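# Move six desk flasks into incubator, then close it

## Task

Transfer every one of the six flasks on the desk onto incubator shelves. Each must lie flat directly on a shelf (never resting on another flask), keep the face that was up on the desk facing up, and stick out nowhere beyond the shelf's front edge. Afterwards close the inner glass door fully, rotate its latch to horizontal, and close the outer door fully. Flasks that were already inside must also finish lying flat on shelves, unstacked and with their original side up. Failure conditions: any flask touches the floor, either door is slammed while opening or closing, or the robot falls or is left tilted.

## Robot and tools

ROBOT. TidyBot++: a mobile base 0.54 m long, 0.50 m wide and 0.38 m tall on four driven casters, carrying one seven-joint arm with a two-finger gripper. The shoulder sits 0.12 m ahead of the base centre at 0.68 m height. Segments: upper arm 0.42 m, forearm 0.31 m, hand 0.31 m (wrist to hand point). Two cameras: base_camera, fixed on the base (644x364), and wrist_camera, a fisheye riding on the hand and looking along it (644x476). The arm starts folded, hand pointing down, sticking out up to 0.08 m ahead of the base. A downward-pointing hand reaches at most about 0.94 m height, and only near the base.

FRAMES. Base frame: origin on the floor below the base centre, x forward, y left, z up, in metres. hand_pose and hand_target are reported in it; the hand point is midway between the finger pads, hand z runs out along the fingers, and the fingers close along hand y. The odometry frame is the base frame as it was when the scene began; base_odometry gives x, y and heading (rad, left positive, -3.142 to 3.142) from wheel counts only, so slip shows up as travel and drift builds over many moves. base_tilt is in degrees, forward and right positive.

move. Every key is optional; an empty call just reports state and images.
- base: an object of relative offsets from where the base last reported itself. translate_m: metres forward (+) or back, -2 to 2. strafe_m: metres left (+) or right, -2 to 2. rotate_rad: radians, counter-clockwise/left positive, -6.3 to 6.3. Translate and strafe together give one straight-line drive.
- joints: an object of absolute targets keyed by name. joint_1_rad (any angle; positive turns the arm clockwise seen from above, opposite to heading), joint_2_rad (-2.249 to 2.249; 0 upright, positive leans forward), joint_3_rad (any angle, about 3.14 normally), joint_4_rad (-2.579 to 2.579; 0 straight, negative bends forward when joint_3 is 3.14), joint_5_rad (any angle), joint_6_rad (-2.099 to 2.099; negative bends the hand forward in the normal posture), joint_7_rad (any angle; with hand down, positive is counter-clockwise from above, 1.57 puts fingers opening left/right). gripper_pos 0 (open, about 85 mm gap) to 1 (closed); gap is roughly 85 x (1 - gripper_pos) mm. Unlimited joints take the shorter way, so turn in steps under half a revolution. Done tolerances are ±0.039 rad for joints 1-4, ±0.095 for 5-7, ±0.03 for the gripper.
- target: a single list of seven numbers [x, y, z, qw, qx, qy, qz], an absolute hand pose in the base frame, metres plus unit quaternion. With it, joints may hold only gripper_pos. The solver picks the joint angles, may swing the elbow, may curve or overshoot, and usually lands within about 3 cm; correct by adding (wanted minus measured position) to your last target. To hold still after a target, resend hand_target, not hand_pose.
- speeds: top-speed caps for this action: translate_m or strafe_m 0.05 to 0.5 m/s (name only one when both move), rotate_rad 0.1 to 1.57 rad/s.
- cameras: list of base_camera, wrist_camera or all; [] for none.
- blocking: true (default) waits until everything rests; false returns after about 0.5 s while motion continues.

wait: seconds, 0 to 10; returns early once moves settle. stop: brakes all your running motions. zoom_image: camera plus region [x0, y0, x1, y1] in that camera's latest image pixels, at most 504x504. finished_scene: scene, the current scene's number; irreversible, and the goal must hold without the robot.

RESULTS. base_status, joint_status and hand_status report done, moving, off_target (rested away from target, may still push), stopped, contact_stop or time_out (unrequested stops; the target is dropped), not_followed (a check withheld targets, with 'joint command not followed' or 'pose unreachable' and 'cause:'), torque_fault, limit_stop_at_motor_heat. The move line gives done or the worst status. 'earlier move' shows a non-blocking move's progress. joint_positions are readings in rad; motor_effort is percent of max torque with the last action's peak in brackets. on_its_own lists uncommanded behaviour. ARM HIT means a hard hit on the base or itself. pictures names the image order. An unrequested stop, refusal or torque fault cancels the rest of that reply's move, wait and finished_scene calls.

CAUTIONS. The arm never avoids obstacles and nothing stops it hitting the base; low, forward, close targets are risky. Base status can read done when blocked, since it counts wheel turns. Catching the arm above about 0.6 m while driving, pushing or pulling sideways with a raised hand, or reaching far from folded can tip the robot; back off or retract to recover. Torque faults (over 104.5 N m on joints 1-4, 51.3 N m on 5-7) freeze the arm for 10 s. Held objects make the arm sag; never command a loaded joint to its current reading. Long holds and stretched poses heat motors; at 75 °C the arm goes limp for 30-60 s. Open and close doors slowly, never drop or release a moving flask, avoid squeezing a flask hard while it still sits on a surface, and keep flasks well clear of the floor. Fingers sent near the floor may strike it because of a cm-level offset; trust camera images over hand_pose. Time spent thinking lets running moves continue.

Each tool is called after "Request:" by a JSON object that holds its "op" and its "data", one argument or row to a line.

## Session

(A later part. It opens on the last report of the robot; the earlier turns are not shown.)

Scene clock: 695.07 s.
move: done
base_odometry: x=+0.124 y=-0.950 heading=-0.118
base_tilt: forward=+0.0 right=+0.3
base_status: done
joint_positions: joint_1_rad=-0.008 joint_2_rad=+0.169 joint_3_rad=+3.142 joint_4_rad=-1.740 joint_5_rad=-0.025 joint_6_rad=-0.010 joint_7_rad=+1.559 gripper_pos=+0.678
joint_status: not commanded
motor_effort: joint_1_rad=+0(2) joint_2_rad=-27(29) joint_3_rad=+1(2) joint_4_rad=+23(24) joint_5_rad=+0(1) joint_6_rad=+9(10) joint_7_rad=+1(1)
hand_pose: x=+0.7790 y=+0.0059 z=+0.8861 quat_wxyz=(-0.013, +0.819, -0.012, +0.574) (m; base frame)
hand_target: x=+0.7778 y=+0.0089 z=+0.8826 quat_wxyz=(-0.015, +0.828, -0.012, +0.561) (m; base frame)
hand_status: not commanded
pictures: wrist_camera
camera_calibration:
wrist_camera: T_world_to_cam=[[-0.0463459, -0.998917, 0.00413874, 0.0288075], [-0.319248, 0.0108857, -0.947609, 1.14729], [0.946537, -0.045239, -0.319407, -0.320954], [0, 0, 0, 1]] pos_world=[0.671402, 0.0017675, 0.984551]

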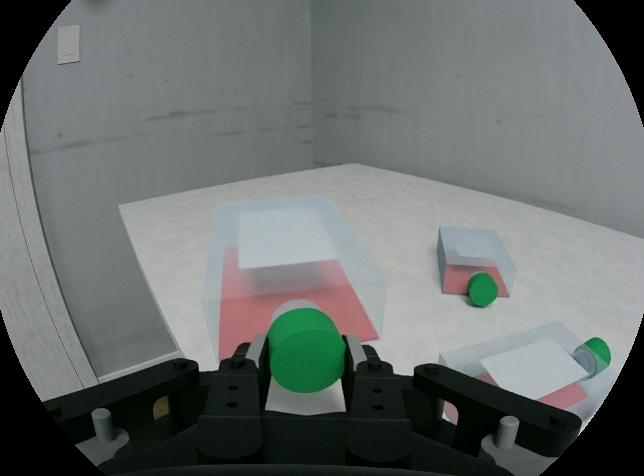

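Request:
{"op": "move", "data": {
  "base": {"translate_m": -0.2},
  "speeds": {"translate_m": 0.25},
  "joints": {"joint_2_rad": -0.04, "joint_4_rad": -1.547, "joint_6_rad": -0.498},
  "cameras": ["wrist_camera"]
}}

Scene clock: 712.93 s.
move: done
base_odometry: x=-0.074 y=-0.926 heading=-0.118
base_tilt: forward=+0.0 right=+0.3
base_status: done
joint_positions: joint_1_rad=-0.008 joint_2_rad=-0.046 joint_3_rad=+3.142 joint_4_rad=-1.565 joint_5_rad=-0.025 joint_6_rad=-0.443 joint_7_rad=+1.559 gripper_pos=+0.678
joint_status: all done
motor_effort: joint_1_rad=-1(2) joint_2_rad=-20(32) joint_3_rad=+1(2) joint_4_rad=+24(25) joint_5_rad=-1(1) joint_6_rad=+9(10) joint_7_rad=+0(1)
hand_pose: x=+0.7013 y=+0.0087 z=+0.9993 quat_wxyz=(-0.016, +0.831, -0.009, +0.556) (m; base frame)
hand_target: x=+0.6982 y=+0.0081 z=+0.9913 quat_wxyz=(-0.014, +0.843, -0.012, +0.538) (m; base frame)
hand_status: not commanded
pictures: wrist_camera
camera_calibration:
wrist_camera: T_world_to_cam=[[-0.0354217, -0.999362, 0.00453908, 0.0194558], [-0.360634, 0.00854627, -0.932668, 1.24382], [0.932034, -0.0346736, -0.360707, -0.159819], [0, 0, 0, 1]] pos_world=[0.598209, 0.00327194, 1.10233]

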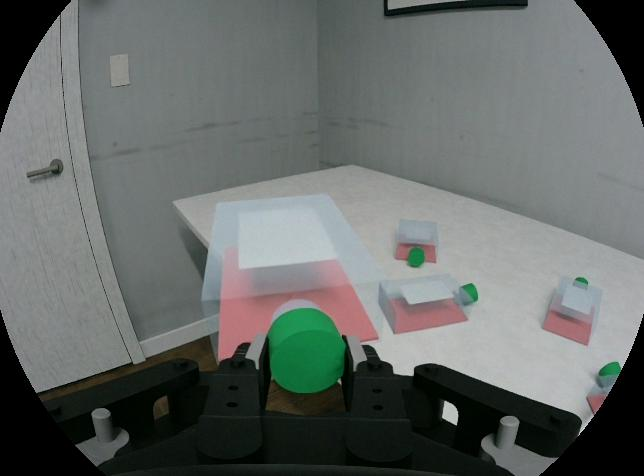

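Request:
{"op": "move", "data": {
  "base": {"translate_m": -0.7937, "strafe_m": 0.3187, "rotate_rad": -2.655},
  "speeds": {"translate_m": 0.42, "rotate_rad": 0.42},
  "cameras": ["wrist_camera"]
}}

Scene clock: 721.40 s.
move: done
base_odometry: x=-0.825 y=-0.516 heading=-2.773
base_tilt: forward=+0.0 right=+0.3
base_status: done
joint_positions: joint_1_rad=-0.008 joint_2_rad=-0.040 joint_3_rad=+3.143 joint_4_rad=-1.565 joint_5_rad=-0.025 joint_6_rad=-0.447 joint_7_rad=+1.559 gripper_pos=+0.678
joint_status: not commanded
motor_effort: joint_1_rad=-1(3) joint_2_rad=-20(23) joint_3_rad=+1(4) joint_4_rad=+24(25) joint_5_rad=+0(1) joint_6_rad=+9(10) joint_7_rad=+1(1)
hand_pose: x=+0.7027 y=+0.0086 z=+0.9952 quat_wxyz=(-0.016, +0.834, -0.009, +0.552) (m; base frame)
hand_target: x=+0.6982 y=+0.0081 z=+0.9913 quat_wxyz=(-0.014, +0.843, -0.012, +0.538) (m; base frame)
hand_status: not commanded
pictures: wrist_camera
camera_calibration:
wrist_camera: T_world_to_cam=[[-0.0354741, -0.999359, 0.00488509, 0.019103], [-0.368797, 0.00854767, -0.92947, 1.24305], [0.928833, -0.0347737, -0.368864, -0.152232], [0, 0, 0, 1]] pos_world=[0.600509, 0.00317189, 1.09913]

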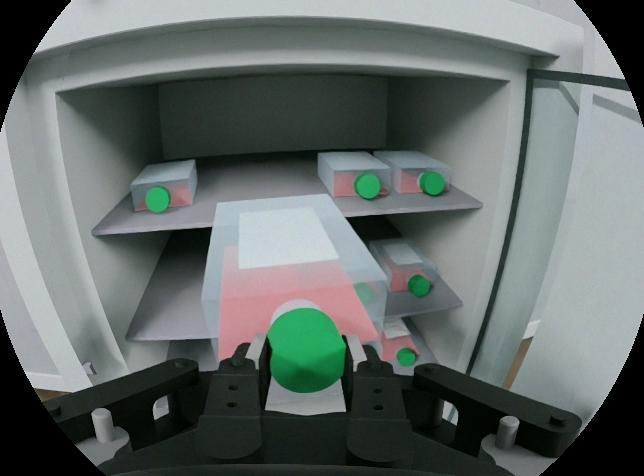

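Request:
{"op": "move", "data": {
  "base": {"translate_m": 0.1974, "strafe_m": 0.0319},
  "speeds": {"translate_m": 0.25},
  "cameras": ["wrist_camera"]
}}

Request:
{"op": "zoom_image", "data": {
  "camera": "wrist_camera",
  "region": [60, 150, 540, 420]
}}

Scene clock: 726.23 s.
move: done
base_odometry: x=-0.998 y=-0.617 heading=-2.773
base_tilt: forward=+0.0 right=+0.3
base_status: done
joint_positions: joint_1_rad=-0.008 joint_2_rad=-0.036 joint_3_rad=+3.143 joint_4_rad=-1.565 joint_5_rad=-0.025 joint_6_rad=-0.448 joint_7_rad=+1.559 gripper_pos=+0.678
joint_status: not commanded
motor_effort: joint_1_rad=+0(1) joint_2_rad=-20(24) joint_3_rad=+2(2) joint_4_rad=+24(25) joint_5_rad=+0(1) joint_6_rad=+9(10) joint_7_rad=+0(1)
hand_pose: x=+0.7038 y=+0.0086 z=+0.9925 quat_wxyz=(-0.016, +0.835, -0.009, +0.550) (m; base frame)
hand_target: x=+0.6982 y=+0.0081 z=+0.9913 quat_wxyz=(-0.014, +0.843, -0.012, +0.538) (m; base frame)
hand_status: not commanded
pictures: wrist_camera
camera_calibration:
wrist_camera: T_world_to_cam=[[-0.0354482, -0.999359, 0.00507147, 0.018954], [-0.373678, 0.0085478, -0.927519, 1.24243], [0.926881, -0.034774, -0.373742, -0.148098], [0, 0, 0, 1]] pos_world=[0.602208, 0.00317189, 1.09693]

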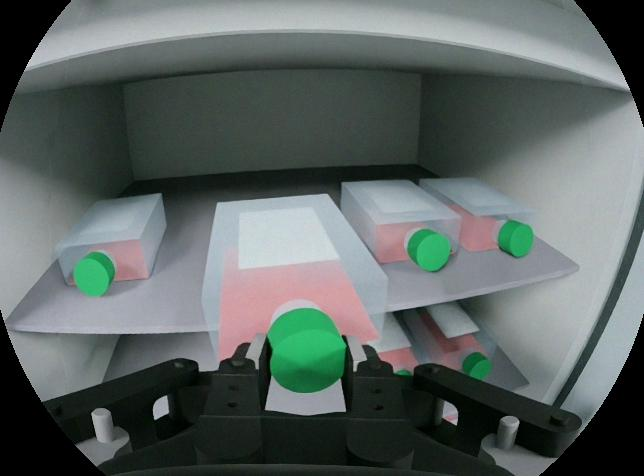

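Scaled by 1.050.

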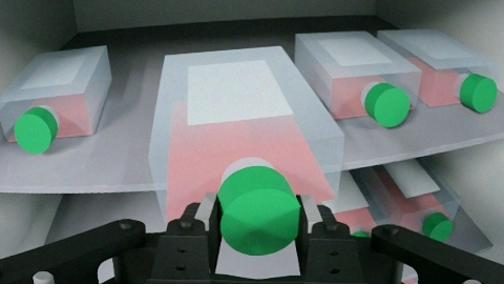

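Request:
{"op": "zoom_image", "data": {
  "camera": "wrist_camera",
  "region": [0, 280, 220, 360]
}}

Request:
{"op": "zoom_image", "data": {
  "camera": "wrist_camera",
  "region": [370, 240, 600, 340]
}}

Scaled by 2.291.

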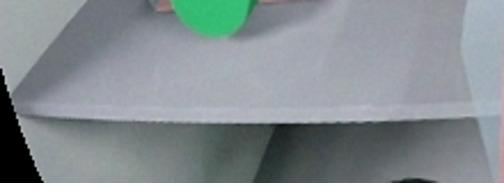

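Scaled by 2.191.

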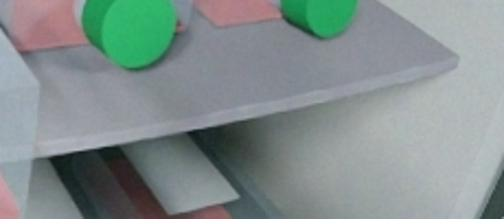

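Request:
{"op": "move", "data": {
  "base": {"translate_m": 0.0966, "strafe_m": 0.0282},
  "speeds": {"translate_m": 0.2},
  "cameras": ["wrist_camera"]
}}

Request:
{"op": "zoom_image", "data": {
  "camera": "wrist_camera",
  "region": [40, 280, 260, 420]
}}

Request:
{"op": "zoom_image", "data": {
  "camera": "wrist_camera",
  "region": [370, 250, 620, 400]
}}

Scene clock: 737.87 s.
move: done
base_odometry: x=-1.078 y=-0.678 heading=-2.774
base_tilt: forward=+0.0 right=+0.3
base_status: done
joint_positions: joint_1_rad=-0.008 joint_2_rad=-0.036 joint_3_rad=+3.143 joint_4_rad=-1.565 joint_5_rad=-0.025 joint_6_rad=-0.449 joint_7_rad=+1.559 gripper_pos=+0.678
joint_status: not commanded
motor_effort: joint_1_rad=+0(2) joint_2_rad=-21(24) joint_3_rad=+2(2) joint_4_rad=+24(25) joint_5_rad=-1(1) joint_6_rad=+9(10) joint_7_rad=+0(1)
hand_pose: x=+0.7038 y=+0.0086 z=+0.9920 quat_wxyz=(-0.016, +0.835, -0.009, +0.549) (m; base frame)
hand_target: x=+0.6982 y=+0.0081 z=+0.9913 quat_wxyz=(-0.014, +0.843, -0.012, +0.538) (m; base frame)
hand_status: not commanded
pictures: wrist_camera
camera_calibration:
wrist_camera: T_world_to_cam=[[-0.0354422, -0.999359, 0.00511755, 0.0189055], [-0.374884, 0.00854806, -0.927032, 1.24228], [0.926394, -0.0347746, -0.374946, -0.146726], [0, 0, 0, 1]] pos_world=[0.602308, 0.00317189, 1.09653]

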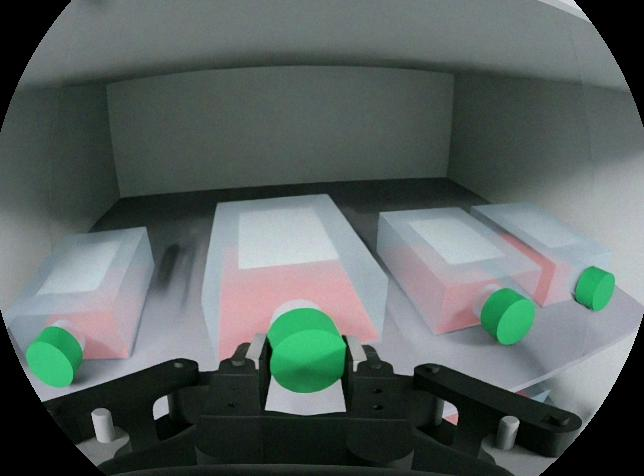

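Scaled by 2.291.

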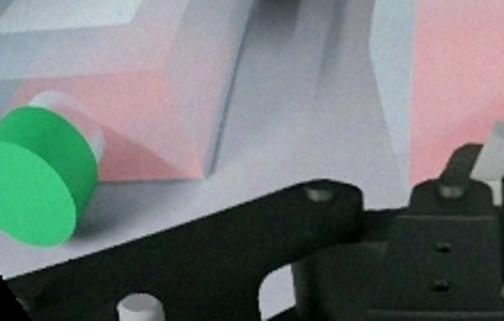

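Scaled by 2.016.

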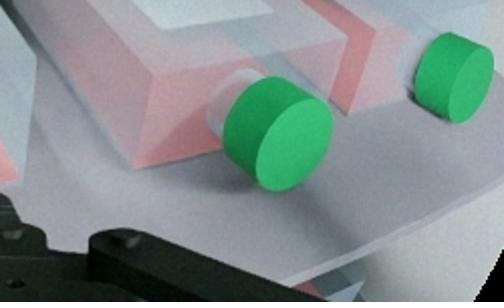

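Request:
{"op": "move", "data": {
  "base": {"translate_m": 0.0405, "strafe_m": 0.0085},
  "speeds": {"translate_m": 0.1},
  "cameras": ["wrist_camera"]
}}

Request:
{"op": "move", "data": {
  "joints": {"joint_4_rad": -1.61, "joint_6_rad": -0.37},
  "cameras": ["wrist_camera"]
}}

Scene clock: 744.53 s.
move: done
base_odometry: x=-1.112 y=-0.701 heading=-2.773
base_tilt: forward=+0.0 right=+0.3
base_status: done
joint_positions: joint_1_rad=-0.008 joint_2_rad=-0.037 joint_3_rad=+3.143 joint_4_rad=-1.565 joint_5_rad=-0.025 joint_6_rad=-0.449 joint_7_rad=+1.559 gripper_pos=+0.678
joint_status: not commanded
motor_effort: joint_1_rad=-1(2) joint_2_rad=-21(23) joint_3_rad=+2(3) joint_4_rad=+24(25) joint_5_rad=+0(1) joint_6_rad=+9(9) joint_7_rad=+0(1)
hand_pose: x=+0.7035 y=+0.0086 z=+0.9923 quat_wxyz=(-0.016, +0.835, -0.009, +0.549) (m; base frame)
hand_target: x=+0.6982 y=+0.0081 z=+0.9913 quat_wxyz=(-0.014, +0.843, -0.012, +0.538) (m; base frame)
hand_status: not commanded
pictures: wrist_camera
camera_calibration:
wrist_camera: T_world_to_cam=[[-0.0354429, -0.999359, 0.00510965, 0.0189024], [-0.374677, 0.0085479, -0.927116, 1.24242], [0.926478, -0.0347742, -0.37474, -0.146612], [0, 0, 0, 1]] pos_world=[0.602008, 0.00317189, 1.09683]

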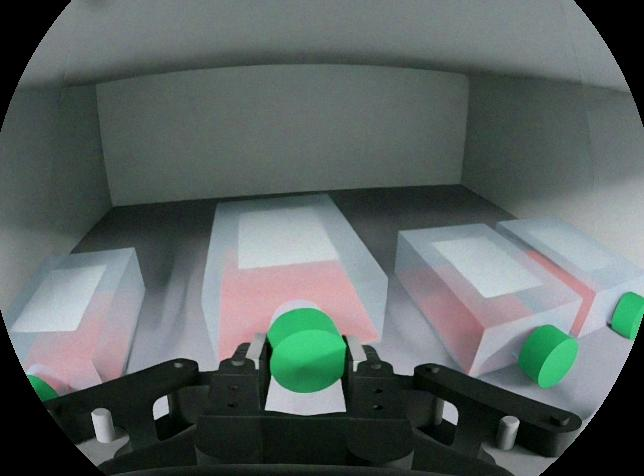

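Scene clock: 745.33 s.
move: done
base_odometry: x=-1.112 y=-0.701 heading=-2.773
base_tilt: forward=+0.0 right=+0.3
base_status: not commanded
joint_positions: joint_1_rad=-0.008 joint_2_rad=-0.037 joint_3_rad=+3.143 joint_4_rad=-1.612 joint_5_rad=-0.025 joint_6_rad=-0.399 joint_7_rad=+1.559 gripper_pos=+0.678
joint_status: all done
motor_effort: joint_1_rad=+0(1) joint_2_rad=-21(22) joint_3_rad=+2(2) joint_4_rad=+24(25) joint_5_rad=-1(1) joint_6_rad=+9(10) joint_7_rad=+1(1)
hand_pose: x=+0.7041 y=+0.0083 z=+0.9784 quat_wxyz=(-0.016, +0.835, -0.009, +0.551) (m; base frame)
hand_target: x=+0.7068 y=+0.0082 z=+0.9901 quat_wxyz=(-0.015, +0.825, -0.012, +0.565) (m; base frame)
hand_status: not commanded
pictures: wrist_camera
camera_calibration:
wrist_camera: T_world_to_cam=[[-0.0366617, -0.999316, 0.00493559, 0.0197076], [-0.371952, 0.00906136, -0.928208, 1.22891], [0.927528, -0.0358655, -0.37203, -0.15578], [0, 0, 0, 1]] pos_world=[0.602307, 0.00297141, 1.08263]

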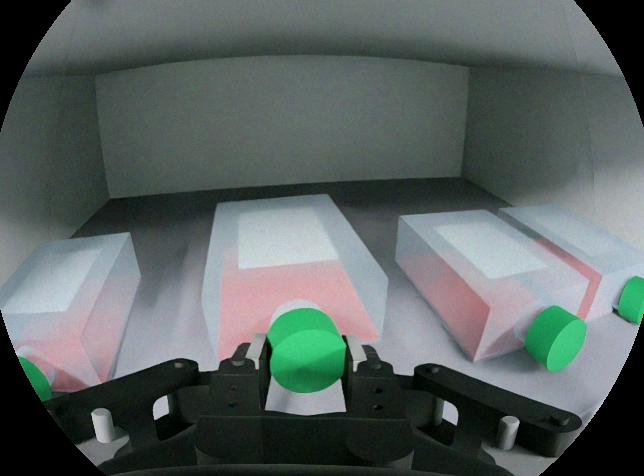

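Request:
{"op": "move", "data": {
  "joints": {"joint_4_rad": -1.634, "joint_6_rad": -0.345},
  "cameras": []
}}

Request:
{"op": "move", "data": {
  "joints": {"joint_4_rad": -1.65, "joint_6_rad": -0.333},
  "cameras": []
}}

Request:
{"op": "move", "data": {
  "joints": {"joint_4_rad": -1.664, "joint_6_rad": -0.322},
  "cameras": ["wrist_camera"]
}}

Scene clock: 748.00 s.
move: done
base_odometry: x=-1.112 y=-0.701 heading=-2.773
base_tilt: forward=+0.0 right=+0.3
base_status: not commanded
joint_positions: joint_1_rad=-0.008 joint_2_rad=-0.037 joint_3_rad=+3.143 joint_4_rad=-1.634 joint_5_rad=-0.025 joint_6_rad=-0.387 joint_7_rad=+1.559 gripper_pos=+0.678
joint_status: all done
motor_effort: joint_1_rad=+0(1) joint_2_rad=-20(21) joint_3_rad=+1(2) joint_4_rad=+24(25) joint_5_rad=+0(1) joint_6_rad=+9(10) joint_7_rad=+0(1)
hand_pose: x=+0.7028 y=+0.0082 z=+0.9687 quat_wxyz=(-0.015, +0.837, -0.009, +0.546) (m; base frame)
hand_target: x=+0.7068 y=+0.0082 z=+0.9829 quat_wxyz=(-0.015, +0.825, -0.012, +0.566) (m; base frame)
hand_status: not commanded
pictures: none
No camera images: "cameras" was empty.

Scene clock: 748.57 s.
move: done
base_odometry: x=-1.112 y=-0.701 heading=-2.773
base_tilt: forward=+0.0 right=+0.3
base_status: not commanded
joint_positions: joint_1_rad=-0.008 joint_2_rad=-0.037 joint_3_rad=+3.143 joint_4_rad=-1.645 joint_5_rad=-0.025 joint_6_rad=-0.379 joint_7_rad=+1.559 gripper_pos=+0.678
joint_status: all done
motor_effort: joint_1_rad=-1(1) joint_2_rad=-19(21) joint_3_rad=+1(2) joint_4_rad=+23(24) joint_5_rad=+0(1) joint_6_rad=+9(9) joint_7_rad=+1(1)
hand_pose: x=+0.7022 y=+0.0081 z=+0.9644 quat_wxyz=(-0.015, +0.838, -0.009, +0.545) (m; base frame)
hand_target: x=+0.7062 y=+0.0082 z=+0.9767 quat_wxyz=(-0.015, +0.826, -0.012, +0.564) (m; base frame)
hand_status: not commanded
pictures: none
No camera images: "cameras" was empty.

Scene clock: 749.10 s.
move: done
base_odometry: x=-1.112 y=-0.701 heading=-2.773
base_tilt: forward=+0.0 right=+0.3
base_status: not commanded
joint_positions: joint_1_rad=-0.008 joint_2_rad=-0.039 joint_3_rad=+3.143 joint_4_rad=-1.653 joint_5_rad=-0.025 joint_6_rad=-0.366 joint_7_rad=+1.559 gripper_pos=+0.678
joint_status: all done
motor_effort: joint_1_rad=+0(1) joint_2_rad=-19(20) joint_3_rad=+2(2) joint_4_rad=+23(24) joint_5_rad=+0(1) joint_6_rad=+8(9) joint_7_rad=+1(1)
hand_pose: x=+0.7023 y=+0.0080 z=+0.9642 quat_wxyz=(-0.015, +0.836, -0.010, +0.548) (m; base frame)
hand_target: x=+0.7057 y=+0.0082 z=+0.9714 quat_wxyz=(-0.015, +0.826, -0.012, +0.563) (m; base frame)
hand_status: not commanded
pictures: wrist_camera
camera_calibration:
wrist_camera: T_world_to_cam=[[-0.0374494, -0.999285, 0.00526704, 0.019749], [-0.37764, 0.00927223, -0.925906, 1.21688], [0.925195, -0.0366637, -0.377717, -0.152209], [0, 0, 0, 1]] pos_world=[0.601106, 0.00287107, 1.06912]

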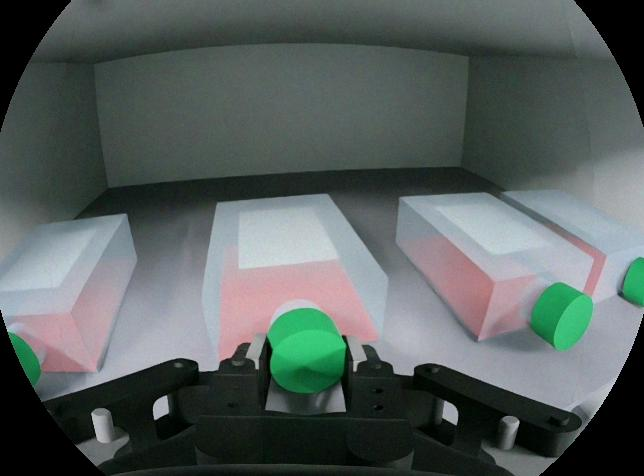

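Request:
{"op": "move", "data": {
  "joints": {"joint_4_rad": -1.676, "joint_6_rad": -0.315},
  "cameras": []
}}

Request:
{"op": "move", "data": {
  "joints": {"gripper_pos": 0.4},
  "cameras": ["wrist_camera"]
}}

Scene clock: 750.53 s.
move: done
base_odometry: x=-1.112 y=-0.701 heading=-2.773
base_tilt: forward=+0.0 right=+0.3
base_status: not commanded
joint_positions: joint_1_rad=-0.008 joint_2_rad=-0.040 joint_3_rad=+3.143 joint_4_rad=-1.660 joint_5_rad=-0.025 joint_6_rad=-0.356 joint_7_rad=+1.559 gripper_pos=+0.678
joint_status: all done
motor_effort: joint_1_rad=+0(1) joint_2_rad=-18(19) joint_3_rad=+2(2) joint_4_rad=+22(22) joint_5_rad=+0(0) joint_6_rad=+8(9) joint_7_rad=+0(1)
hand_pose: x=+0.7021 y=+0.0079 z=+0.9640 quat_wxyz=(-0.015, +0.835, -0.010, +0.550) (m; base frame)
hand_target: x=+0.7049 y=+0.0082 z=+0.9662 quat_wxyz=(-0.015, +0.828, -0.012, +0.561) (m; base frame)
hand_status: not commanded
pictures: none
No camera images: "cameras" was empty.

Scene clock: 751.27 s.
move: done
base_odometry: x=-1.112 y=-0.701 heading=-2.773
base_tilt: forward=+0.0 right=+0.3
base_status: not commanded
joint_positions: joint_1_rad=-0.008 joint_2_rad=-0.040 joint_3_rad=+3.143 joint_4_rad=-1.663 joint_5_rad=-0.025 joint_6_rad=-0.356 joint_7_rad=+1.559 gripper_pos=+0.400
joint_status: all done
motor_effort: joint_1_rad=-1(1) joint_2_rad=-19(20) joint_3_rad=+1(2) joint_4_rad=+22(23) joint_5_rad=+0(1) joint_6_rad=+8(8) joint_7_rad=+0(1)
hand_pose: x=+0.7017 y=+0.0079 z=+0.9626 quat_wxyz=(-0.015, +0.836, -0.010, +0.549) (m; base frame)
hand_target: x=+0.7049 y=+0.0082 z=+0.9662 quat_wxyz=(-0.015, +0.828, -0.012, +0.561) (m; base frame)
hand_status: not commanded
pictures: wrist_camera
camera_calibration:
wrist_camera: T_world_to_cam=[[-0.0377792, -0.999273, 0.00518678, 0.0199125], [-0.37526, 0.00937634, -0.926872, 1.21443], [0.92615, -0.0369629, -0.375341, -0.155297], [0, 0, 0, 1]] pos_world=[0.600306, 0.00277094, 1.06723]

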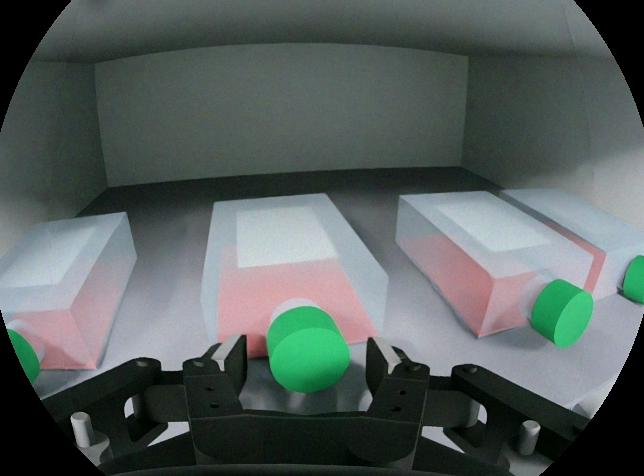

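Request:
{"op": "move", "data": {
  "base": {"translate_m": -0.25},
  "speeds": {"translate_m": 0.25},
  "cameras": ["wrist_camera"]
}}

Scene clock: 755.00 s.
move: done
base_odometry: x=-0.879 y=-0.611 heading=-2.773
base_tilt: forward=+0.0 right=+0.3
base_status: done
joint_positions: joint_1_rad=-0.008 joint_2_rad=-0.045 joint_3_rad=+3.143 joint_4_rad=-1.670 joint_5_rad=-0.025 joint_6_rad=-0.354 joint_7_rad=+1.559 gripper_pos=+0.400
joint_status: not commanded
motor_effort: joint_1_rad=-1(1) joint_2_rad=-19(23) joint_3_rad=+2(3) joint_4_rad=+23(24) joint_5_rad=+0(1) joint_6_rad=+8(9) joint_7_rad=+0(1)
hand_pose: x=+0.6997 y=+0.0079 z=+0.9619 quat_wxyz=(-0.015, +0.836, -0.010, +0.549) (m; base frame)
hand_target: x=+0.7049 y=+0.0082 z=+0.9662 quat_wxyz=(-0.015, +0.828, -0.012, +0.561) (m; base frame)
hand_status: not commanded
pictures: wrist_camera
camera_calibration:
wrist_camera: T_world_to_cam=[[-0.0376854, -0.999276, 0.00514561, 0.0198247], [-0.375141, 0.00937454, -0.926921, 1.21297], [0.926202, -0.0368617, -0.375222, -0.153773], [0, 0, 0, 1]] pos_world=[0.598206, 0.00277098, 1.06653]

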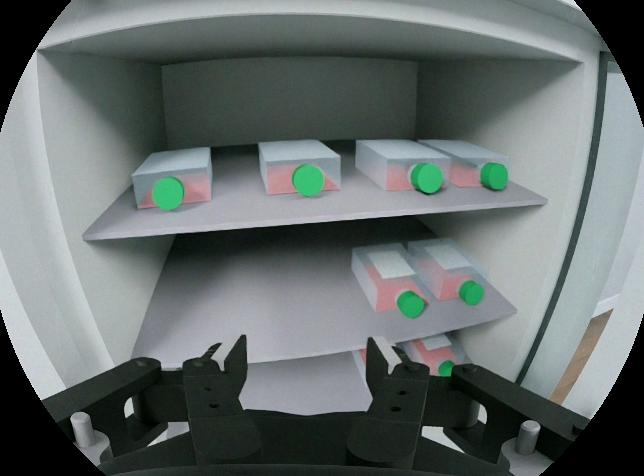

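Request:
{"op": "move", "data": {
  "base": {"translate_m": -1.3446, "strafe_m": 0.5682, "rotate_rad": 1.707},
  "speeds": {"translate_m": 0.5, "rotate_rad": 0.5},
  "joints": {"joint_2_rad": 0.4924, "joint_4_rad": -0.646, "joint_6_rad": -2.003, "joint_7_rad": 1.57}
}}

Scene clock: 789.97 s.
move: done
base_odometry: x=+0.580 y=-0.657 heading=-1.066
base_tilt: forward=+0.0 right=+0.3
base_status: done
joint_positions: joint_1_rad=-0.018 joint_2_rad=+0.483 joint_3_rad=+3.142 joint_4_rad=-0.669 joint_5_rad=-0.025 joint_6_rad=-1.947 joint_7_rad=+1.559 gripper_pos=+0.400
joint_status: all done
motor_effort: joint_1_rad=+0(5) joint_2_rad=-32(34) joint_3_rad=+1(3) joint_4_rad=+17(24) joint_5_rad=+0(1) joint_6_rad=+1(9) joint_7_rad=+1(1)
hand_pose: x=+0.6147 y=+0.0177 z=+0.8712 quat_wxyz=(-0.012, +1.000, +0.008, +0.021) (m; base frame)
hand_target: x=+0.6033 y=+0.0067 z=+0.8730 quat_wxyz=(+0.000, +1.000, +0.005, +0.000) (m; base frame)
hand_status: not commanded
pictures: base_camera, wrist_camera
camera_calibration:
wrist_camera: T_world_to_cam=[[0.0371201, -0.998889, 0.0290162, -0.0398696], [-0.997068, -0.0389653, -0.06585, 0.729938], [0.0669075, -0.0264868, -0.997408, 0.961365], [0, 0, 0, 1]] pos_world=[0.664955, 0.0140803, 1.0081]

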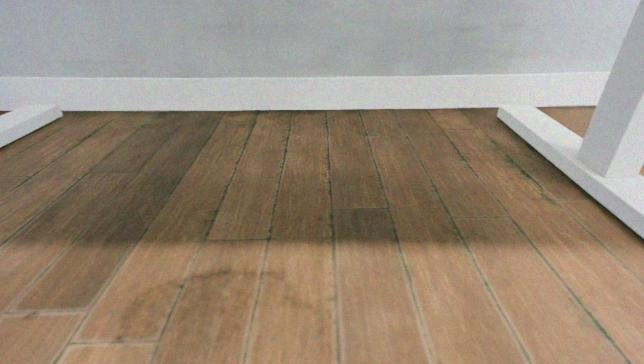

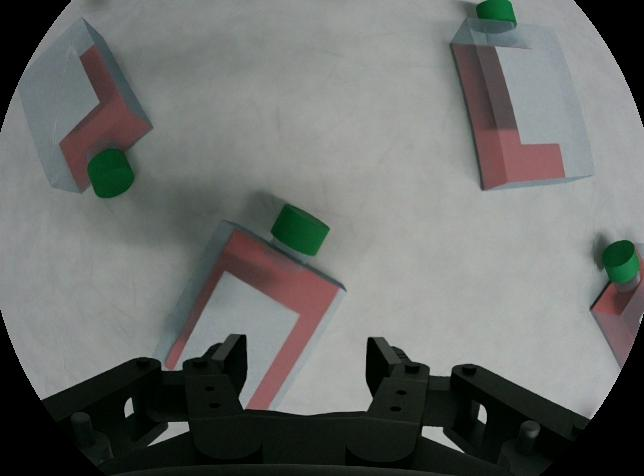

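Request:
{"op": "zoom_image", "data": {
  "camera": "wrist_camera",
  "region": [130, 180, 390, 420]
}}

Request:
{"op": "zoom_image", "data": {
  "camera": "wrist_camera",
  "region": [400, 0, 640, 220]
}}

Request:
{"op": "zoom_image", "data": {
  "camera": "wrist_camera",
  "region": [0, 0, 200, 220]
}}

Scaled by 1.938.

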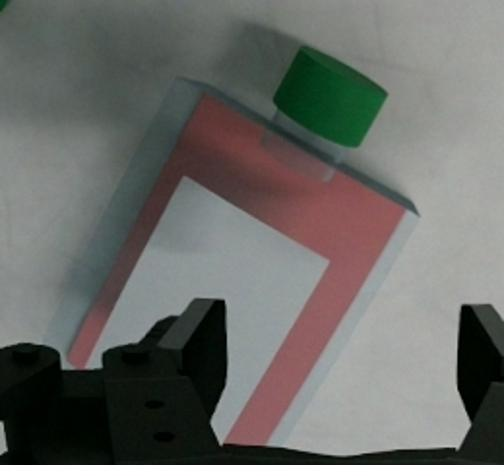

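Scaled by 2.100.

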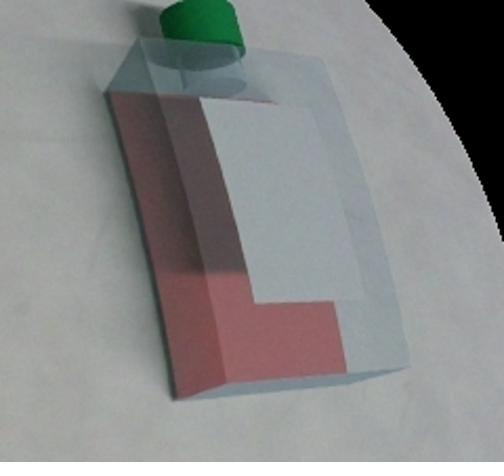

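Scaled by 2.291.

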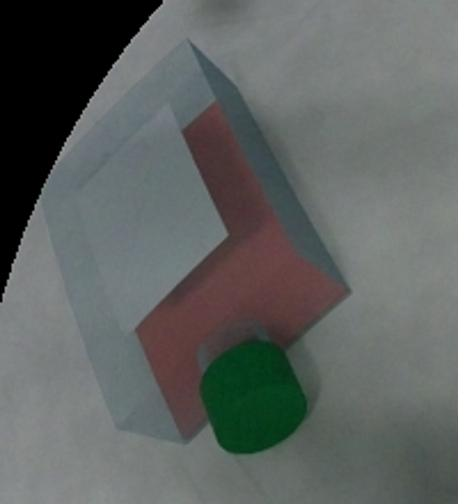

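Request:
{"op": "move", "data": {
  "base": {"translate_m": 0.093, "strafe_m": 0.006},
  "speeds": {"translate_m": 0.15},
  "joints": {"joint_2_rad": 0.435, "joint_4_rad": -0.71, "joint_6_rad": -2.05, "joint_7_rad": -2.03},
  "cameras": ["wrist_camera"]
}}

Scene clock: 816.00 s.
move: done
base_odometry: x=+0.630 y=-0.735 heading=-1.065
base_tilt: forward=+0.0 right=+0.3
base_status: done
joint_positions: joint_1_rad=-0.018 joint_2_rad=+0.441 joint_3_rad=+3.142 joint_4_rad=-0.698 joint_5_rad=-0.025 joint_6_rad=-1.994 joint_7_rad=+4.211 gripper_pos=+0.400
joint_status: all done
motor_effort: joint_1_rad=-1(1) joint_2_rad=-30(35) joint_3_rad=+1(1) joint_4_rad=+16(18) joint_5_rad=-1(1) joint_6_rad=+0(2) joint_7_rad=+1(1)
hand_pose: x=+0.5867 y=+0.0171 z=+0.8827 quat_wxyz=(+0.001, +0.234, +0.972, +0.012) (m; base frame)
hand_target: x=+0.5659 y=+0.0063 z=+0.8824 quat_wxyz=(-0.026, +0.222, +0.975, -0.006) (m; base frame)
hand_status: not commanded
pictures: wrist_camera
camera_calibration:
wrist_camera: T_world_to_cam=[[0.434094, 0.897648, 0.0760909, -0.346677], [0.900811, -0.43346, -0.0255275, -0.43955], [0.0100676, 0.0796249, -0.996774, 1.00562], [0, 0, 0, 1]] pos_world=[0.536317, 0.0405942, 1.01754]

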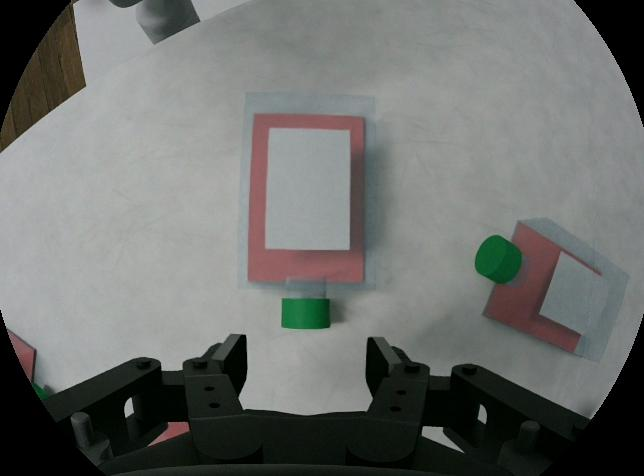

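Request:
{"op": "move", "data": {
  "joints": {"joint_2_rad": 0.385, "joint_4_rad": -0.919, "joint_6_rad": -1.79},
  "cameras": ["wrist_camera"]
}}

Scene clock: 824.53 s.
move: done
base_odometry: x=+0.630 y=-0.735 heading=-1.065
base_tilt: forward=+0.0 right=+0.3
base_status: not commanded
joint_positions: joint_1_rad=-0.018 joint_2_rad=+0.393 joint_3_rad=+3.142 joint_4_rad=-0.908 joint_5_rad=-0.025 joint_6_rad=-1.846 joint_7_rad=+4.211 gripper_pos=+0.400
joint_status: all done
motor_effort: joint_1_rad=+0(1) joint_2_rad=-29(31) joint_3_rad=+1(1) joint_4_rad=+17(18) joint_5_rad=-1(1) joint_6_rad=+0(2) joint_7_rad=+0(1)
hand_pose: x=+0.5811 y=+0.0174 z=+0.8429 quat_wxyz=(-0.006, +0.236, +0.972, +0.011) (m; base frame)
hand_target: x=+0.5950 y=+0.0067 z=+0.8437 quat_wxyz=(+0.023, +0.222, +0.975, +0.006) (m; base frame)
hand_status: not commanded
pictures: wrist_camera
camera_calibration:
wrist_camera: T_world_to_cam=[[0.437947, 0.896252, 0.0702483, -0.338772], [0.898987, -0.436166, -0.0397676, -0.422337], [-0.00500185, 0.0805684, -0.996737, 0.974609], [0, 0, 0, 1]] pos_world=[0.532914, 0.0408936, 0.978431]

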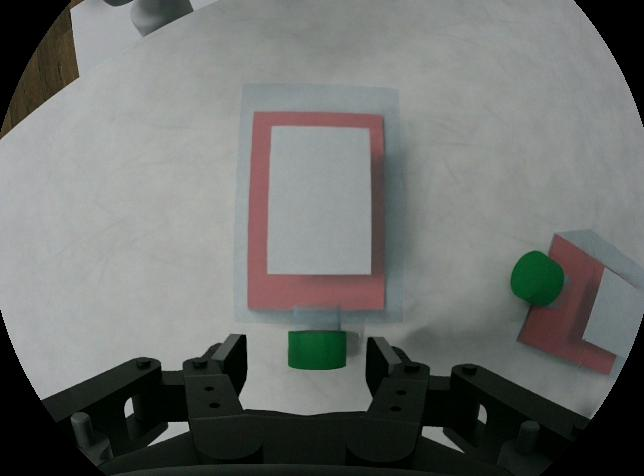

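Request:
{"op": "move", "data": {
  "base": {"translate_m": 0.008, "strafe_m": 0.005},
  "speeds": {"translate_m": 0.1},
  "joints": {"joint_2_rad": 0.369, "joint_4_rad": -1.026, "joint_6_rad": -1.69},
  "cameras": ["wrist_camera"]
}}

Scene clock: 829.00 s.
move: done
base_odometry: x=+0.639 y=-0.740 heading=-1.066
base_tilt: forward=+0.0 right=+0.3
base_status: done
joint_positions: joint_1_rad=-0.018 joint_2_rad=+0.375 joint_3_rad=+3.142 joint_4_rad=-1.018 joint_5_rad=-0.025 joint_6_rad=-1.748 joint_7_rad=+4.211 gripper_pos=+0.400
joint_status: all done
motor_effort: joint_1_rad=+0(2) joint_2_rad=-29(32) joint_3_rad=+1(2) joint_4_rad=+18(18) joint_5_rad=-1(1) joint_6_rad=+0(1) joint_7_rad=+0(1)
hand_pose: x=+0.5826 y=+0.0173 z=+0.8180 quat_wxyz=(-0.002, +0.237, +0.971, +0.012) (m; base frame)
hand_target: x=+0.5978 y=+0.0068 z=+0.8184 quat_wxyz=(+0.027, +0.222, +0.975, +0.007) (m; base frame)
hand_status: not commanded
pictures: wrist_camera
camera_calibration:
wrist_camera: T_world_to_cam=[[0.439932, 0.894948, 0.0743469, -0.342136], [0.898026, -0.438697, -0.0330743, -0.429558], [0.003016, 0.0813159, -0.996684, 0.945139], [0, 0, 0, 1]] pos_world=[0.53342, 0.0408929, 0.953234]

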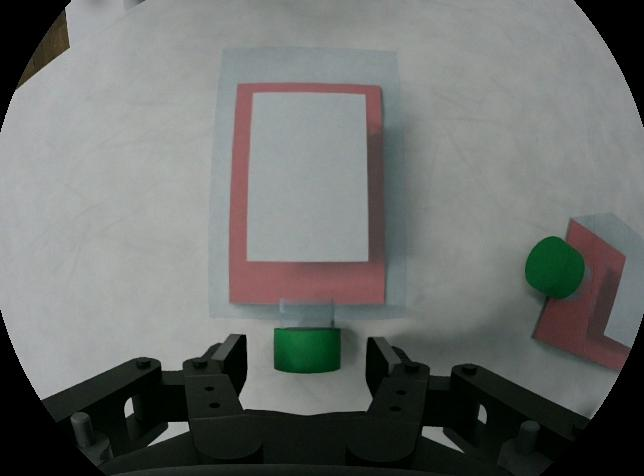

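Request:
{"op": "move", "data": {
  "joints": {"joint_2_rad": 0.3645, "joint_4_rad": -1.066, "joint_6_rad": -1.654},
  "cameras": ["wrist_camera"]
}}

Scene clock: 831.40 s.
move: done
base_odometry: x=+0.639 y=-0.740 heading=-1.066
base_tilt: forward=+0.0 right=+0.3
base_status: not commanded
joint_positions: joint_1_rad=-0.018 joint_2_rad=+0.368 joint_3_rad=+3.142 joint_4_rad=-1.059 joint_5_rad=-0.025 joint_6_rad=-1.708 joint_7_rad=+4.211 gripper_pos=+0.400
joint_status: all done
motor_effort: joint_1_rad=+0(1) joint_2_rad=-28(30) joint_3_rad=+1(1) joint_4_rad=+18(19) joint_5_rad=-1(1) joint_6_rad=+0(1) joint_7_rad=+1(1)
hand_pose: x=+0.5832 y=+0.0174 z=+0.8082 quat_wxyz=(+0.000, +0.238, +0.971, +0.013) (m; base frame)
hand_target: x=+0.5980 y=+0.0068 z=+0.8081 quat_wxyz=(+0.028, +0.222, +0.975, +0.007) (m; base frame)
hand_status: not commanded
pictures: wrist_camera
camera_calibration:
wrist_camera: T_world_to_cam=[[0.440484, 0.894498, 0.0764716, -0.343807], [0.897729, -0.439581, -0.0291729, -0.433422], [0.0075204, 0.0815009, -0.996645, 0.932718], [0, 0, 0, 1]] pos_world=[0.533522, 0.0409927, 0.943236]

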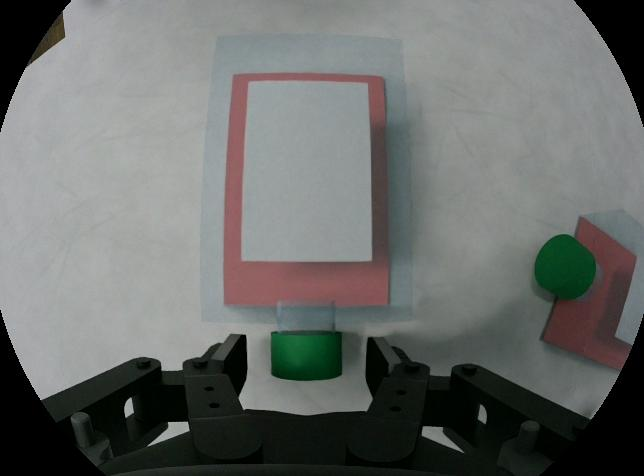

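Request:
{"op": "move", "data": {
  "joints": {"joint_2_rad": 0.362, "joint_4_rad": -1.084, "joint_6_rad": -1.638},
  "cameras": []
}}

Request:
{"op": "move", "data": {
  "joints": {"gripper_pos": 0.76},
  "cameras": ["wrist_camera"]
}}

Scene clock: 833.37 s.
move: done
base_odometry: x=+0.639 y=-0.740 heading=-1.066
base_tilt: forward=+0.0 right=+0.3
base_status: not commanded
joint_positions: joint_1_rad=-0.018 joint_2_rad=+0.366 joint_3_rad=+3.142 joint_4_rad=-1.076 joint_5_rad=-0.025 joint_6_rad=-1.692 joint_7_rad=+4.211 gripper_pos=+0.400
joint_status: all done
motor_effort: joint_1_rad=+0(1) joint_2_rad=-29(30) joint_3_rad=+1(1) joint_4_rad=+17(18) joint_5_rad=-1(1) joint_6_rad=+0(1) joint_7_rad=+0(1)
hand_pose: x=+0.5835 y=+0.0174 z=+0.8038 quat_wxyz=(+0.000, +0.238, +0.971, +0.013) (m; base frame)
hand_target: x=+0.5978 y=+0.0068 z=+0.8037 quat_wxyz=(+0.028, +0.222, +0.975, +0.007) (m; base frame)
hand_status: not commanded
pictures: none
No camera images: "cameras" was empty.

Scene clock: 834.10 s.
move: off_target
base_odometry: x=+0.639 y=-0.740 heading=-1.066
base_tilt: forward=+0.0 right=+0.3
base_status: not commanded
joint_positions: joint_1_rad=-0.018 joint_2_rad=+0.362 joint_3_rad=+3.142 joint_4_rad=-1.078 joint_5_rad=-0.025 joint_6_rad=-1.691 joint_7_rad=+4.211 gripper_pos=+0.691
joint_status: gripper_pos off_target (ended at +0.691, target +0.760)
motor_effort: joint_1_rad=-1(1) joint_2_rad=-29(30) joint_3_rad=+1(1) joint_4_rad=+18(18) joint_5_rad=+0(1) joint_6_rad=+0(0) joint_7_rad=+1(1)
hand_pose: x=+0.5827 y=+0.0174 z=+0.8050 quat_wxyz=(+0.002, +0.238, +0.971, +0.013) (m; base frame)
hand_target: x=+0.5978 y=+0.0068 z=+0.8037 quat_wxyz=(+0.028, +0.222, +0.975, +0.007) (m; base frame)
hand_status: not commanded
pictures: wrist_camera
camera_calibration:
wrist_camera: T_world_to_cam=[[0.440486, 0.894329, 0.078405, -0.344874], [0.897686, -0.439888, -0.0256828, -0.43578], [0.0115205, 0.081696, -0.996591, 0.92715], [0, 0, 0, 1]] pos_world=[0.532424, 0.0409927, 0.939837]

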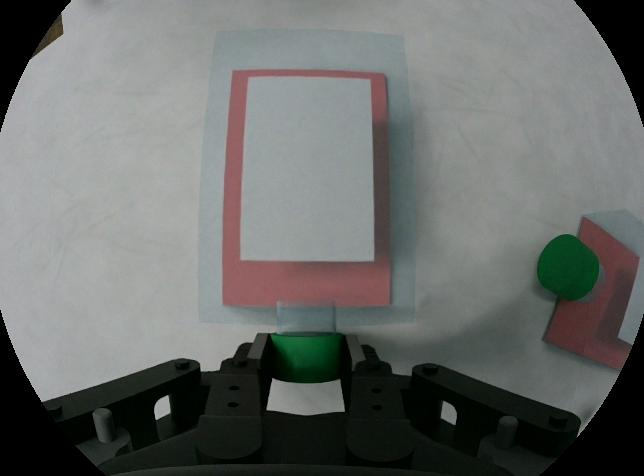

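Request:
{"op": "move", "data": {
  "joints": {"joint_2_rad": 0.3985, "joint_4_rad": -0.893, "joint_6_rad": -1.88},
  "cameras": ["wrist_camera"]
}}

Scene clock: 836.37 s.
move: done
base_odometry: x=+0.639 y=-0.740 heading=-1.066
base_tilt: forward=+0.0 right=+0.3
base_status: not commanded
joint_positions: joint_1_rad=-0.018 joint_2_rad=+0.385 joint_3_rad=+3.142 joint_4_rad=-0.915 joint_5_rad=-0.025 joint_6_rad=-1.825 joint_7_rad=+4.211 gripper_pos=+0.691
joint_status: all done
motor_effort: joint_1_rad=+0(1) joint_2_rad=-30(31) joint_3_rad=+1(2) joint_4_rad=+18(19) joint_5_rad=-1(1) joint_6_rad=+0(1) joint_7_rad=+0(1)
hand_pose: x=+0.5848 y=+0.0173 z=+0.8446 quat_wxyz=(+0.005, +0.236, +0.972, +0.014) (m; base frame)
hand_target: x=+0.5751 y=+0.0065 z=+0.8451 quat_wxyz=(-0.015, +0.222, +0.975, -0.003) (m; base frame)
hand_status: not commanded
pictures: wrist_camera
camera_calibration:
wrist_camera: T_world_to_cam=[[0.437027, 0.895812, 0.0807969, -0.348854], [0.899271, -0.436961, -0.0194386, -0.443016], [0.0178917, 0.0811535, -0.996541, 0.962795], [0, 0, 0, 1]] pos_world=[0.533624, 0.0407935, 0.979039]

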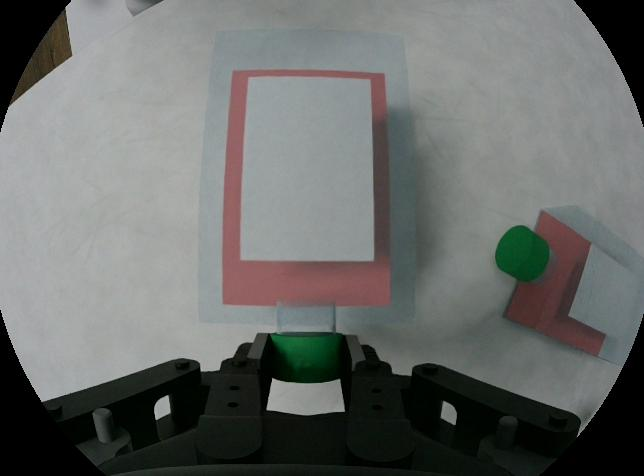

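Request:
{"op": "move", "data": {
  "joints": {"joint_2_rad": 0.444, "joint_4_rad": -0.684, "joint_6_rad": -2.055},
  "cameras": ["wrist_camera"]
}}

Scene clock: 838.40 s.
move: done
base_odometry: x=+0.639 y=-0.740 heading=-1.066
base_tilt: forward=+0.0 right=+0.3
base_status: not commanded
joint_positions: joint_1_rad=-0.018 joint_2_rad=+0.430 joint_3_rad=+3.142 joint_4_rad=-0.707 joint_5_rad=-0.025 joint_6_rad=-1.996 joint_7_rad=+4.211 gripper_pos=+0.691
joint_status: all done
motor_effort: joint_1_rad=+0(1) joint_2_rad=-30(31) joint_3_rad=+1(1) joint_4_rad=+17(19) joint_5_rad=-1(1) joint_6_rad=+0(1) joint_7_rad=+1(1)
hand_pose: x=+0.5821 y=+0.0168 z=+0.8854 quat_wxyz=(+0.002, +0.234, +0.972, +0.012) (m; base frame)
hand_target: x=+0.5708 y=+0.0064 z=+0.8854 quat_wxyz=(-0.020, +0.222, +0.975, -0.004) (m; base frame)
hand_status: not commanded
pictures: wrist_camera
camera_calibration:
wrist_camera: T_world_to_cam=[[0.43396, 0.897713, 0.0760935, -0.344542], [0.900874, -0.433344, -0.0252957, -0.435744], [0.0102664, 0.079528, -0.99678, 1.00819], [0, 0, 0, 1]] pos_world=[0.531717, 0.0402942, 1.02014]

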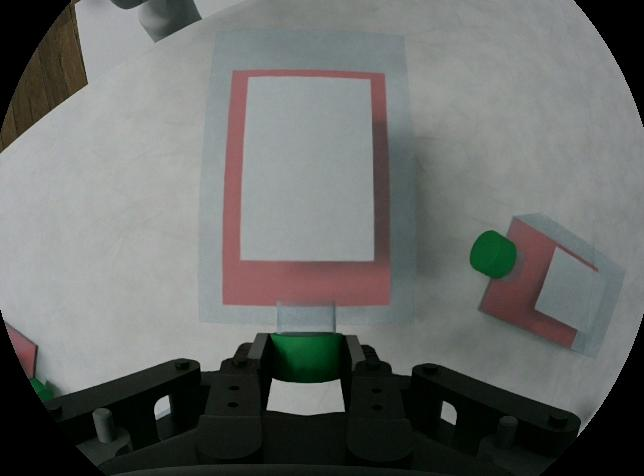

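Request:
{"op": "move", "data": {
  "joints": {"joint_7_rad": 1.53},
  "cameras": ["wrist_camera"]
}}

Scene clock: 843.00 s.
move: done
base_odometry: x=+0.639 y=-0.740 heading=-1.066
base_tilt: forward=+0.0 right=+0.3
base_status: not commanded
joint_positions: joint_1_rad=-0.018 joint_2_rad=+0.431 joint_3_rad=+3.142 joint_4_rad=-0.707 joint_5_rad=-0.025 joint_6_rad=-2.000 joint_7_rad=+1.572 gripper_pos=+0.691
joint_status: all done
motor_effort: joint_1_rad=+0(1) joint_2_rad=-30(31) joint_3_rad=+1(1) joint_4_rad=+17(17) joint_5_rad=+0(1) joint_6_rad=+1(1) joint_7_rad=+1(2)
hand_pose: x=+0.5812 y=+0.0167 z=+0.8847 quat_wxyz=(-0.011, +1.000, +0.015, +0.002) (m; base frame)
hand_target: x=+0.5708 y=+0.0064 z=+0.8854 quat_wxyz=(+0.000, +1.000, -0.015, -0.021) (m; base frame)
hand_status: not commanded
pictures: wrist_camera
camera_calibration:
wrist_camera: T_world_to_cam=[[0.0520564, -0.998227, 0.0288538, -0.048601], [-0.998217, -0.0528574, -0.0277288, 0.664526], [0.0292048, -0.0273589, -0.999199, 1.00046], [0, 0, 0, 1]] pos_world=[0.636653, 0.0139818, 1.01949]

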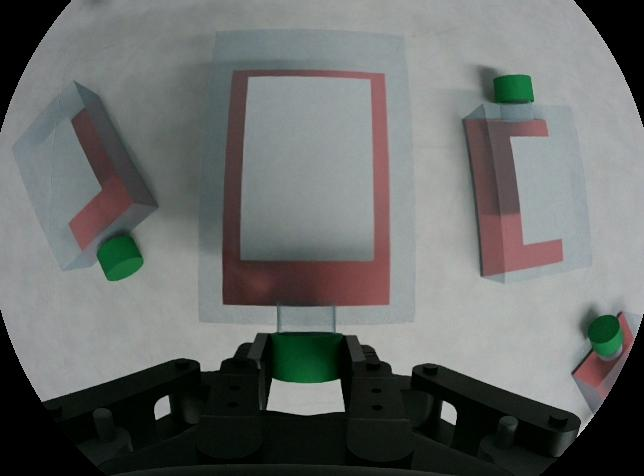

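Request:
{"op": "move", "data": {
  "joints": {"joint_2_rad": 0.385, "joint_4_rad": -0.919, "joint_6_rad": -1.79},
  "cameras": []
}}

Request:
{"op": "move", "data": {
  "joints": {"joint_2_rad": 0.369, "joint_4_rad": -1.03, "joint_6_rad": -1.69},
  "cameras": []
}}

Request:
{"op": "move", "data": {
  "joints": {"joint_2_rad": 0.3645, "joint_4_rad": -1.066, "joint_6_rad": -1.654},
  "cameras": ["wrist_camera"]
}}

Scene clock: 848.63 s.
move: done
base_odometry: x=+0.639 y=-0.740 heading=-1.066
base_tilt: forward=+0.0 right=+0.3
base_status: not commanded
joint_positions: joint_1_rad=-0.018 joint_2_rad=+0.396 joint_3_rad=+3.142 joint_4_rad=-0.911 joint_5_rad=-0.025 joint_6_rad=-1.847 joint_7_rad=+1.572 gripper_pos=+0.691
joint_status: all done
motor_effort: joint_1_rad=+0(1) joint_2_rad=-30(32) joint_3_rad=+1(2) joint_4_rad=+17(19) joint_5_rad=-1(1) joint_6_rad=+0(1) joint_7_rad=+0(1)
hand_pose: x=+0.5806 y=+0.0171 z=+0.8410 quat_wxyz=(-0.012, +1.000, +0.013, -0.006) (m; base frame)
hand_target: x=+0.5950 y=+0.0067 z=+0.8437 quat_wxyz=(-0.001, +1.000, -0.015, +0.024) (m; base frame)
hand_status: not commanded
pictures: none
No camera images: "cameras" was empty.

Scene clock: 849.73 s.
move: done
base_odometry: x=+0.639 y=-0.740 heading=-1.066
base_tilt: forward=+0.0 right=+0.3
base_status: not commanded
joint_positions: joint_1_rad=-0.018 joint_2_rad=+0.375 joint_3_rad=+3.142 joint_4_rad=-1.023 joint_5_rad=-0.025 joint_6_rad=-1.748 joint_7_rad=+1.572 gripper_pos=+0.691
joint_status: all done
motor_effort: joint_1_rad=-1(1) joint_2_rad=-30(31) joint_3_rad=+1(1) joint_4_rad=+18(20) joint_5_rad=-1(1) joint_6_rad=+0(1) joint_7_rad=+1(1)
hand_pose: x=+0.5810 y=+0.0173 z=+0.8163 quat_wxyz=(-0.012, +1.000, +0.012, -0.002) (m; base frame)
hand_target: x=+0.5968 y=+0.0068 z=+0.8171 quat_wxyz=(-0.001, +1.000, -0.015, +0.026) (m; base frame)
hand_status: not commanded
pictures: none
No camera images: "cameras" was empty.

Scene clock: 850.40 s.
move: done
base_odometry: x=+0.639 y=-0.740 heading=-1.066
base_tilt: forward=+0.0 right=+0.3
base_status: not commanded
joint_positions: joint_1_rad=-0.018 joint_2_rad=+0.364 joint_3_rad=+3.142 joint_4_rad=-1.055 joint_5_rad=-0.025 joint_6_rad=-1.706 joint_7_rad=+1.572 gripper_pos=+0.691
joint_status: all done
motor_effort: joint_1_rad=-1(1) joint_2_rad=-28(30) joint_3_rad=+1(1) joint_4_rad=+17(18) joint_5_rad=-1(1) joint_6_rad=+0(1) joint_7_rad=+0(1)
hand_pose: x=+0.5845 y=+0.0174 z=+0.8114 quat_wxyz=(-0.013, +1.000, +0.011, +0.008) (m; base frame)
hand_target: x=+0.5980 y=+0.0068 z=+0.8081 quat_wxyz=(-0.001, +0.999, -0.015, +0.029) (m; base frame)
hand_status: not commanded
pictures: wrist_camera
camera_calibration:
wrist_camera: T_world_to_cam=[[0.0442106, -0.998655, 0.0270984, -0.0399138], [-0.99816, -0.0452828, -0.040321, 0.675889], [0.0414939, -0.025266, -0.998819, 0.919643], [0, 0, 0, 1]] pos_world=[0.638251, 0.0139817, 0.946891]

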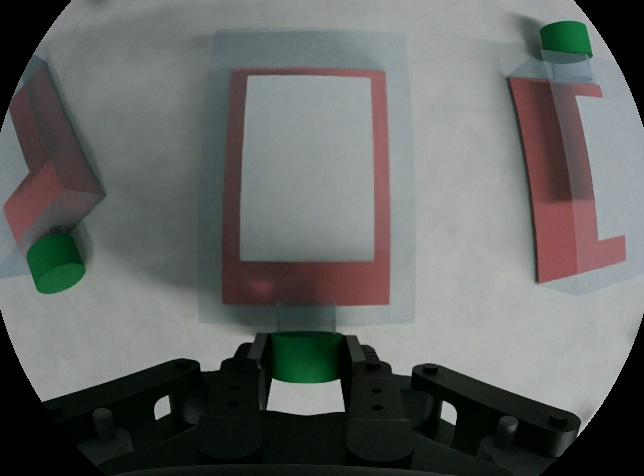

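Request:
{"op": "move", "data": {
  "joints": {"joint_2_rad": 0.362, "joint_4_rad": -1.084, "joint_6_rad": -1.638},
  "cameras": ["wrist_camera"]
}}

Scene clock: 852.07 s.
move: done
base_odometry: x=+0.639 y=-0.740 heading=-1.066
base_tilt: forward=+0.0 right=+0.3
base_status: not commanded
joint_positions: joint_1_rad=-0.018 joint_2_rad=+0.359 joint_3_rad=+3.142 joint_4_rad=-1.070 joint_5_rad=-0.025 joint_6_rad=-1.688 joint_7_rad=+1.572 gripper_pos=+0.691
joint_status: all done
motor_effort: joint_1_rad=+0(1) joint_2_rad=-26(29) joint_3_rad=+1(1) joint_4_rad=+17(18) joint_5_rad=-1(1) joint_6_rad=+0(1) joint_7_rad=+1(1)
hand_pose: x=+0.5852 y=+0.0175 z=+0.8092 quat_wxyz=(-0.013, +1.000, +0.011, +0.012) (m; base frame)
hand_target: x=+0.5978 y=+0.0068 z=+0.8037 quat_wxyz=(-0.001, +0.999, -0.015, +0.029) (m; base frame)
hand_status: not commanded
pictures: wrist_camera
camera_calibration:
wrist_camera: T_world_to_cam=[[0.0435066, -0.998682, 0.0272179, -0.0396152], [-0.997831, -0.0447841, -0.0482367, 0.68278], [0.0493921, -0.0250602, -0.998465, 0.912479], [0, 0, 0, 1]] pos_world=[0.637954, 0.0138817, 0.945092]

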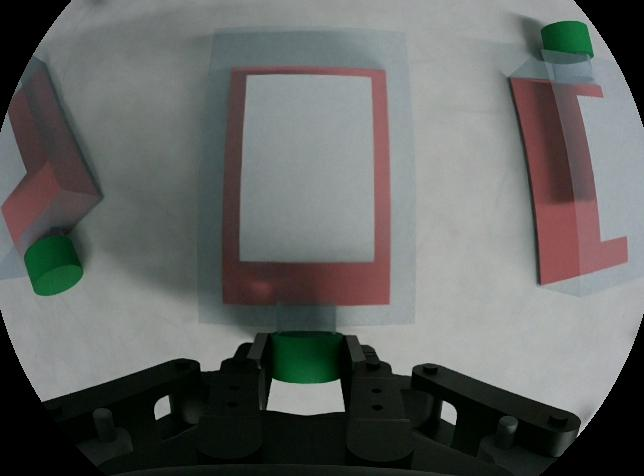

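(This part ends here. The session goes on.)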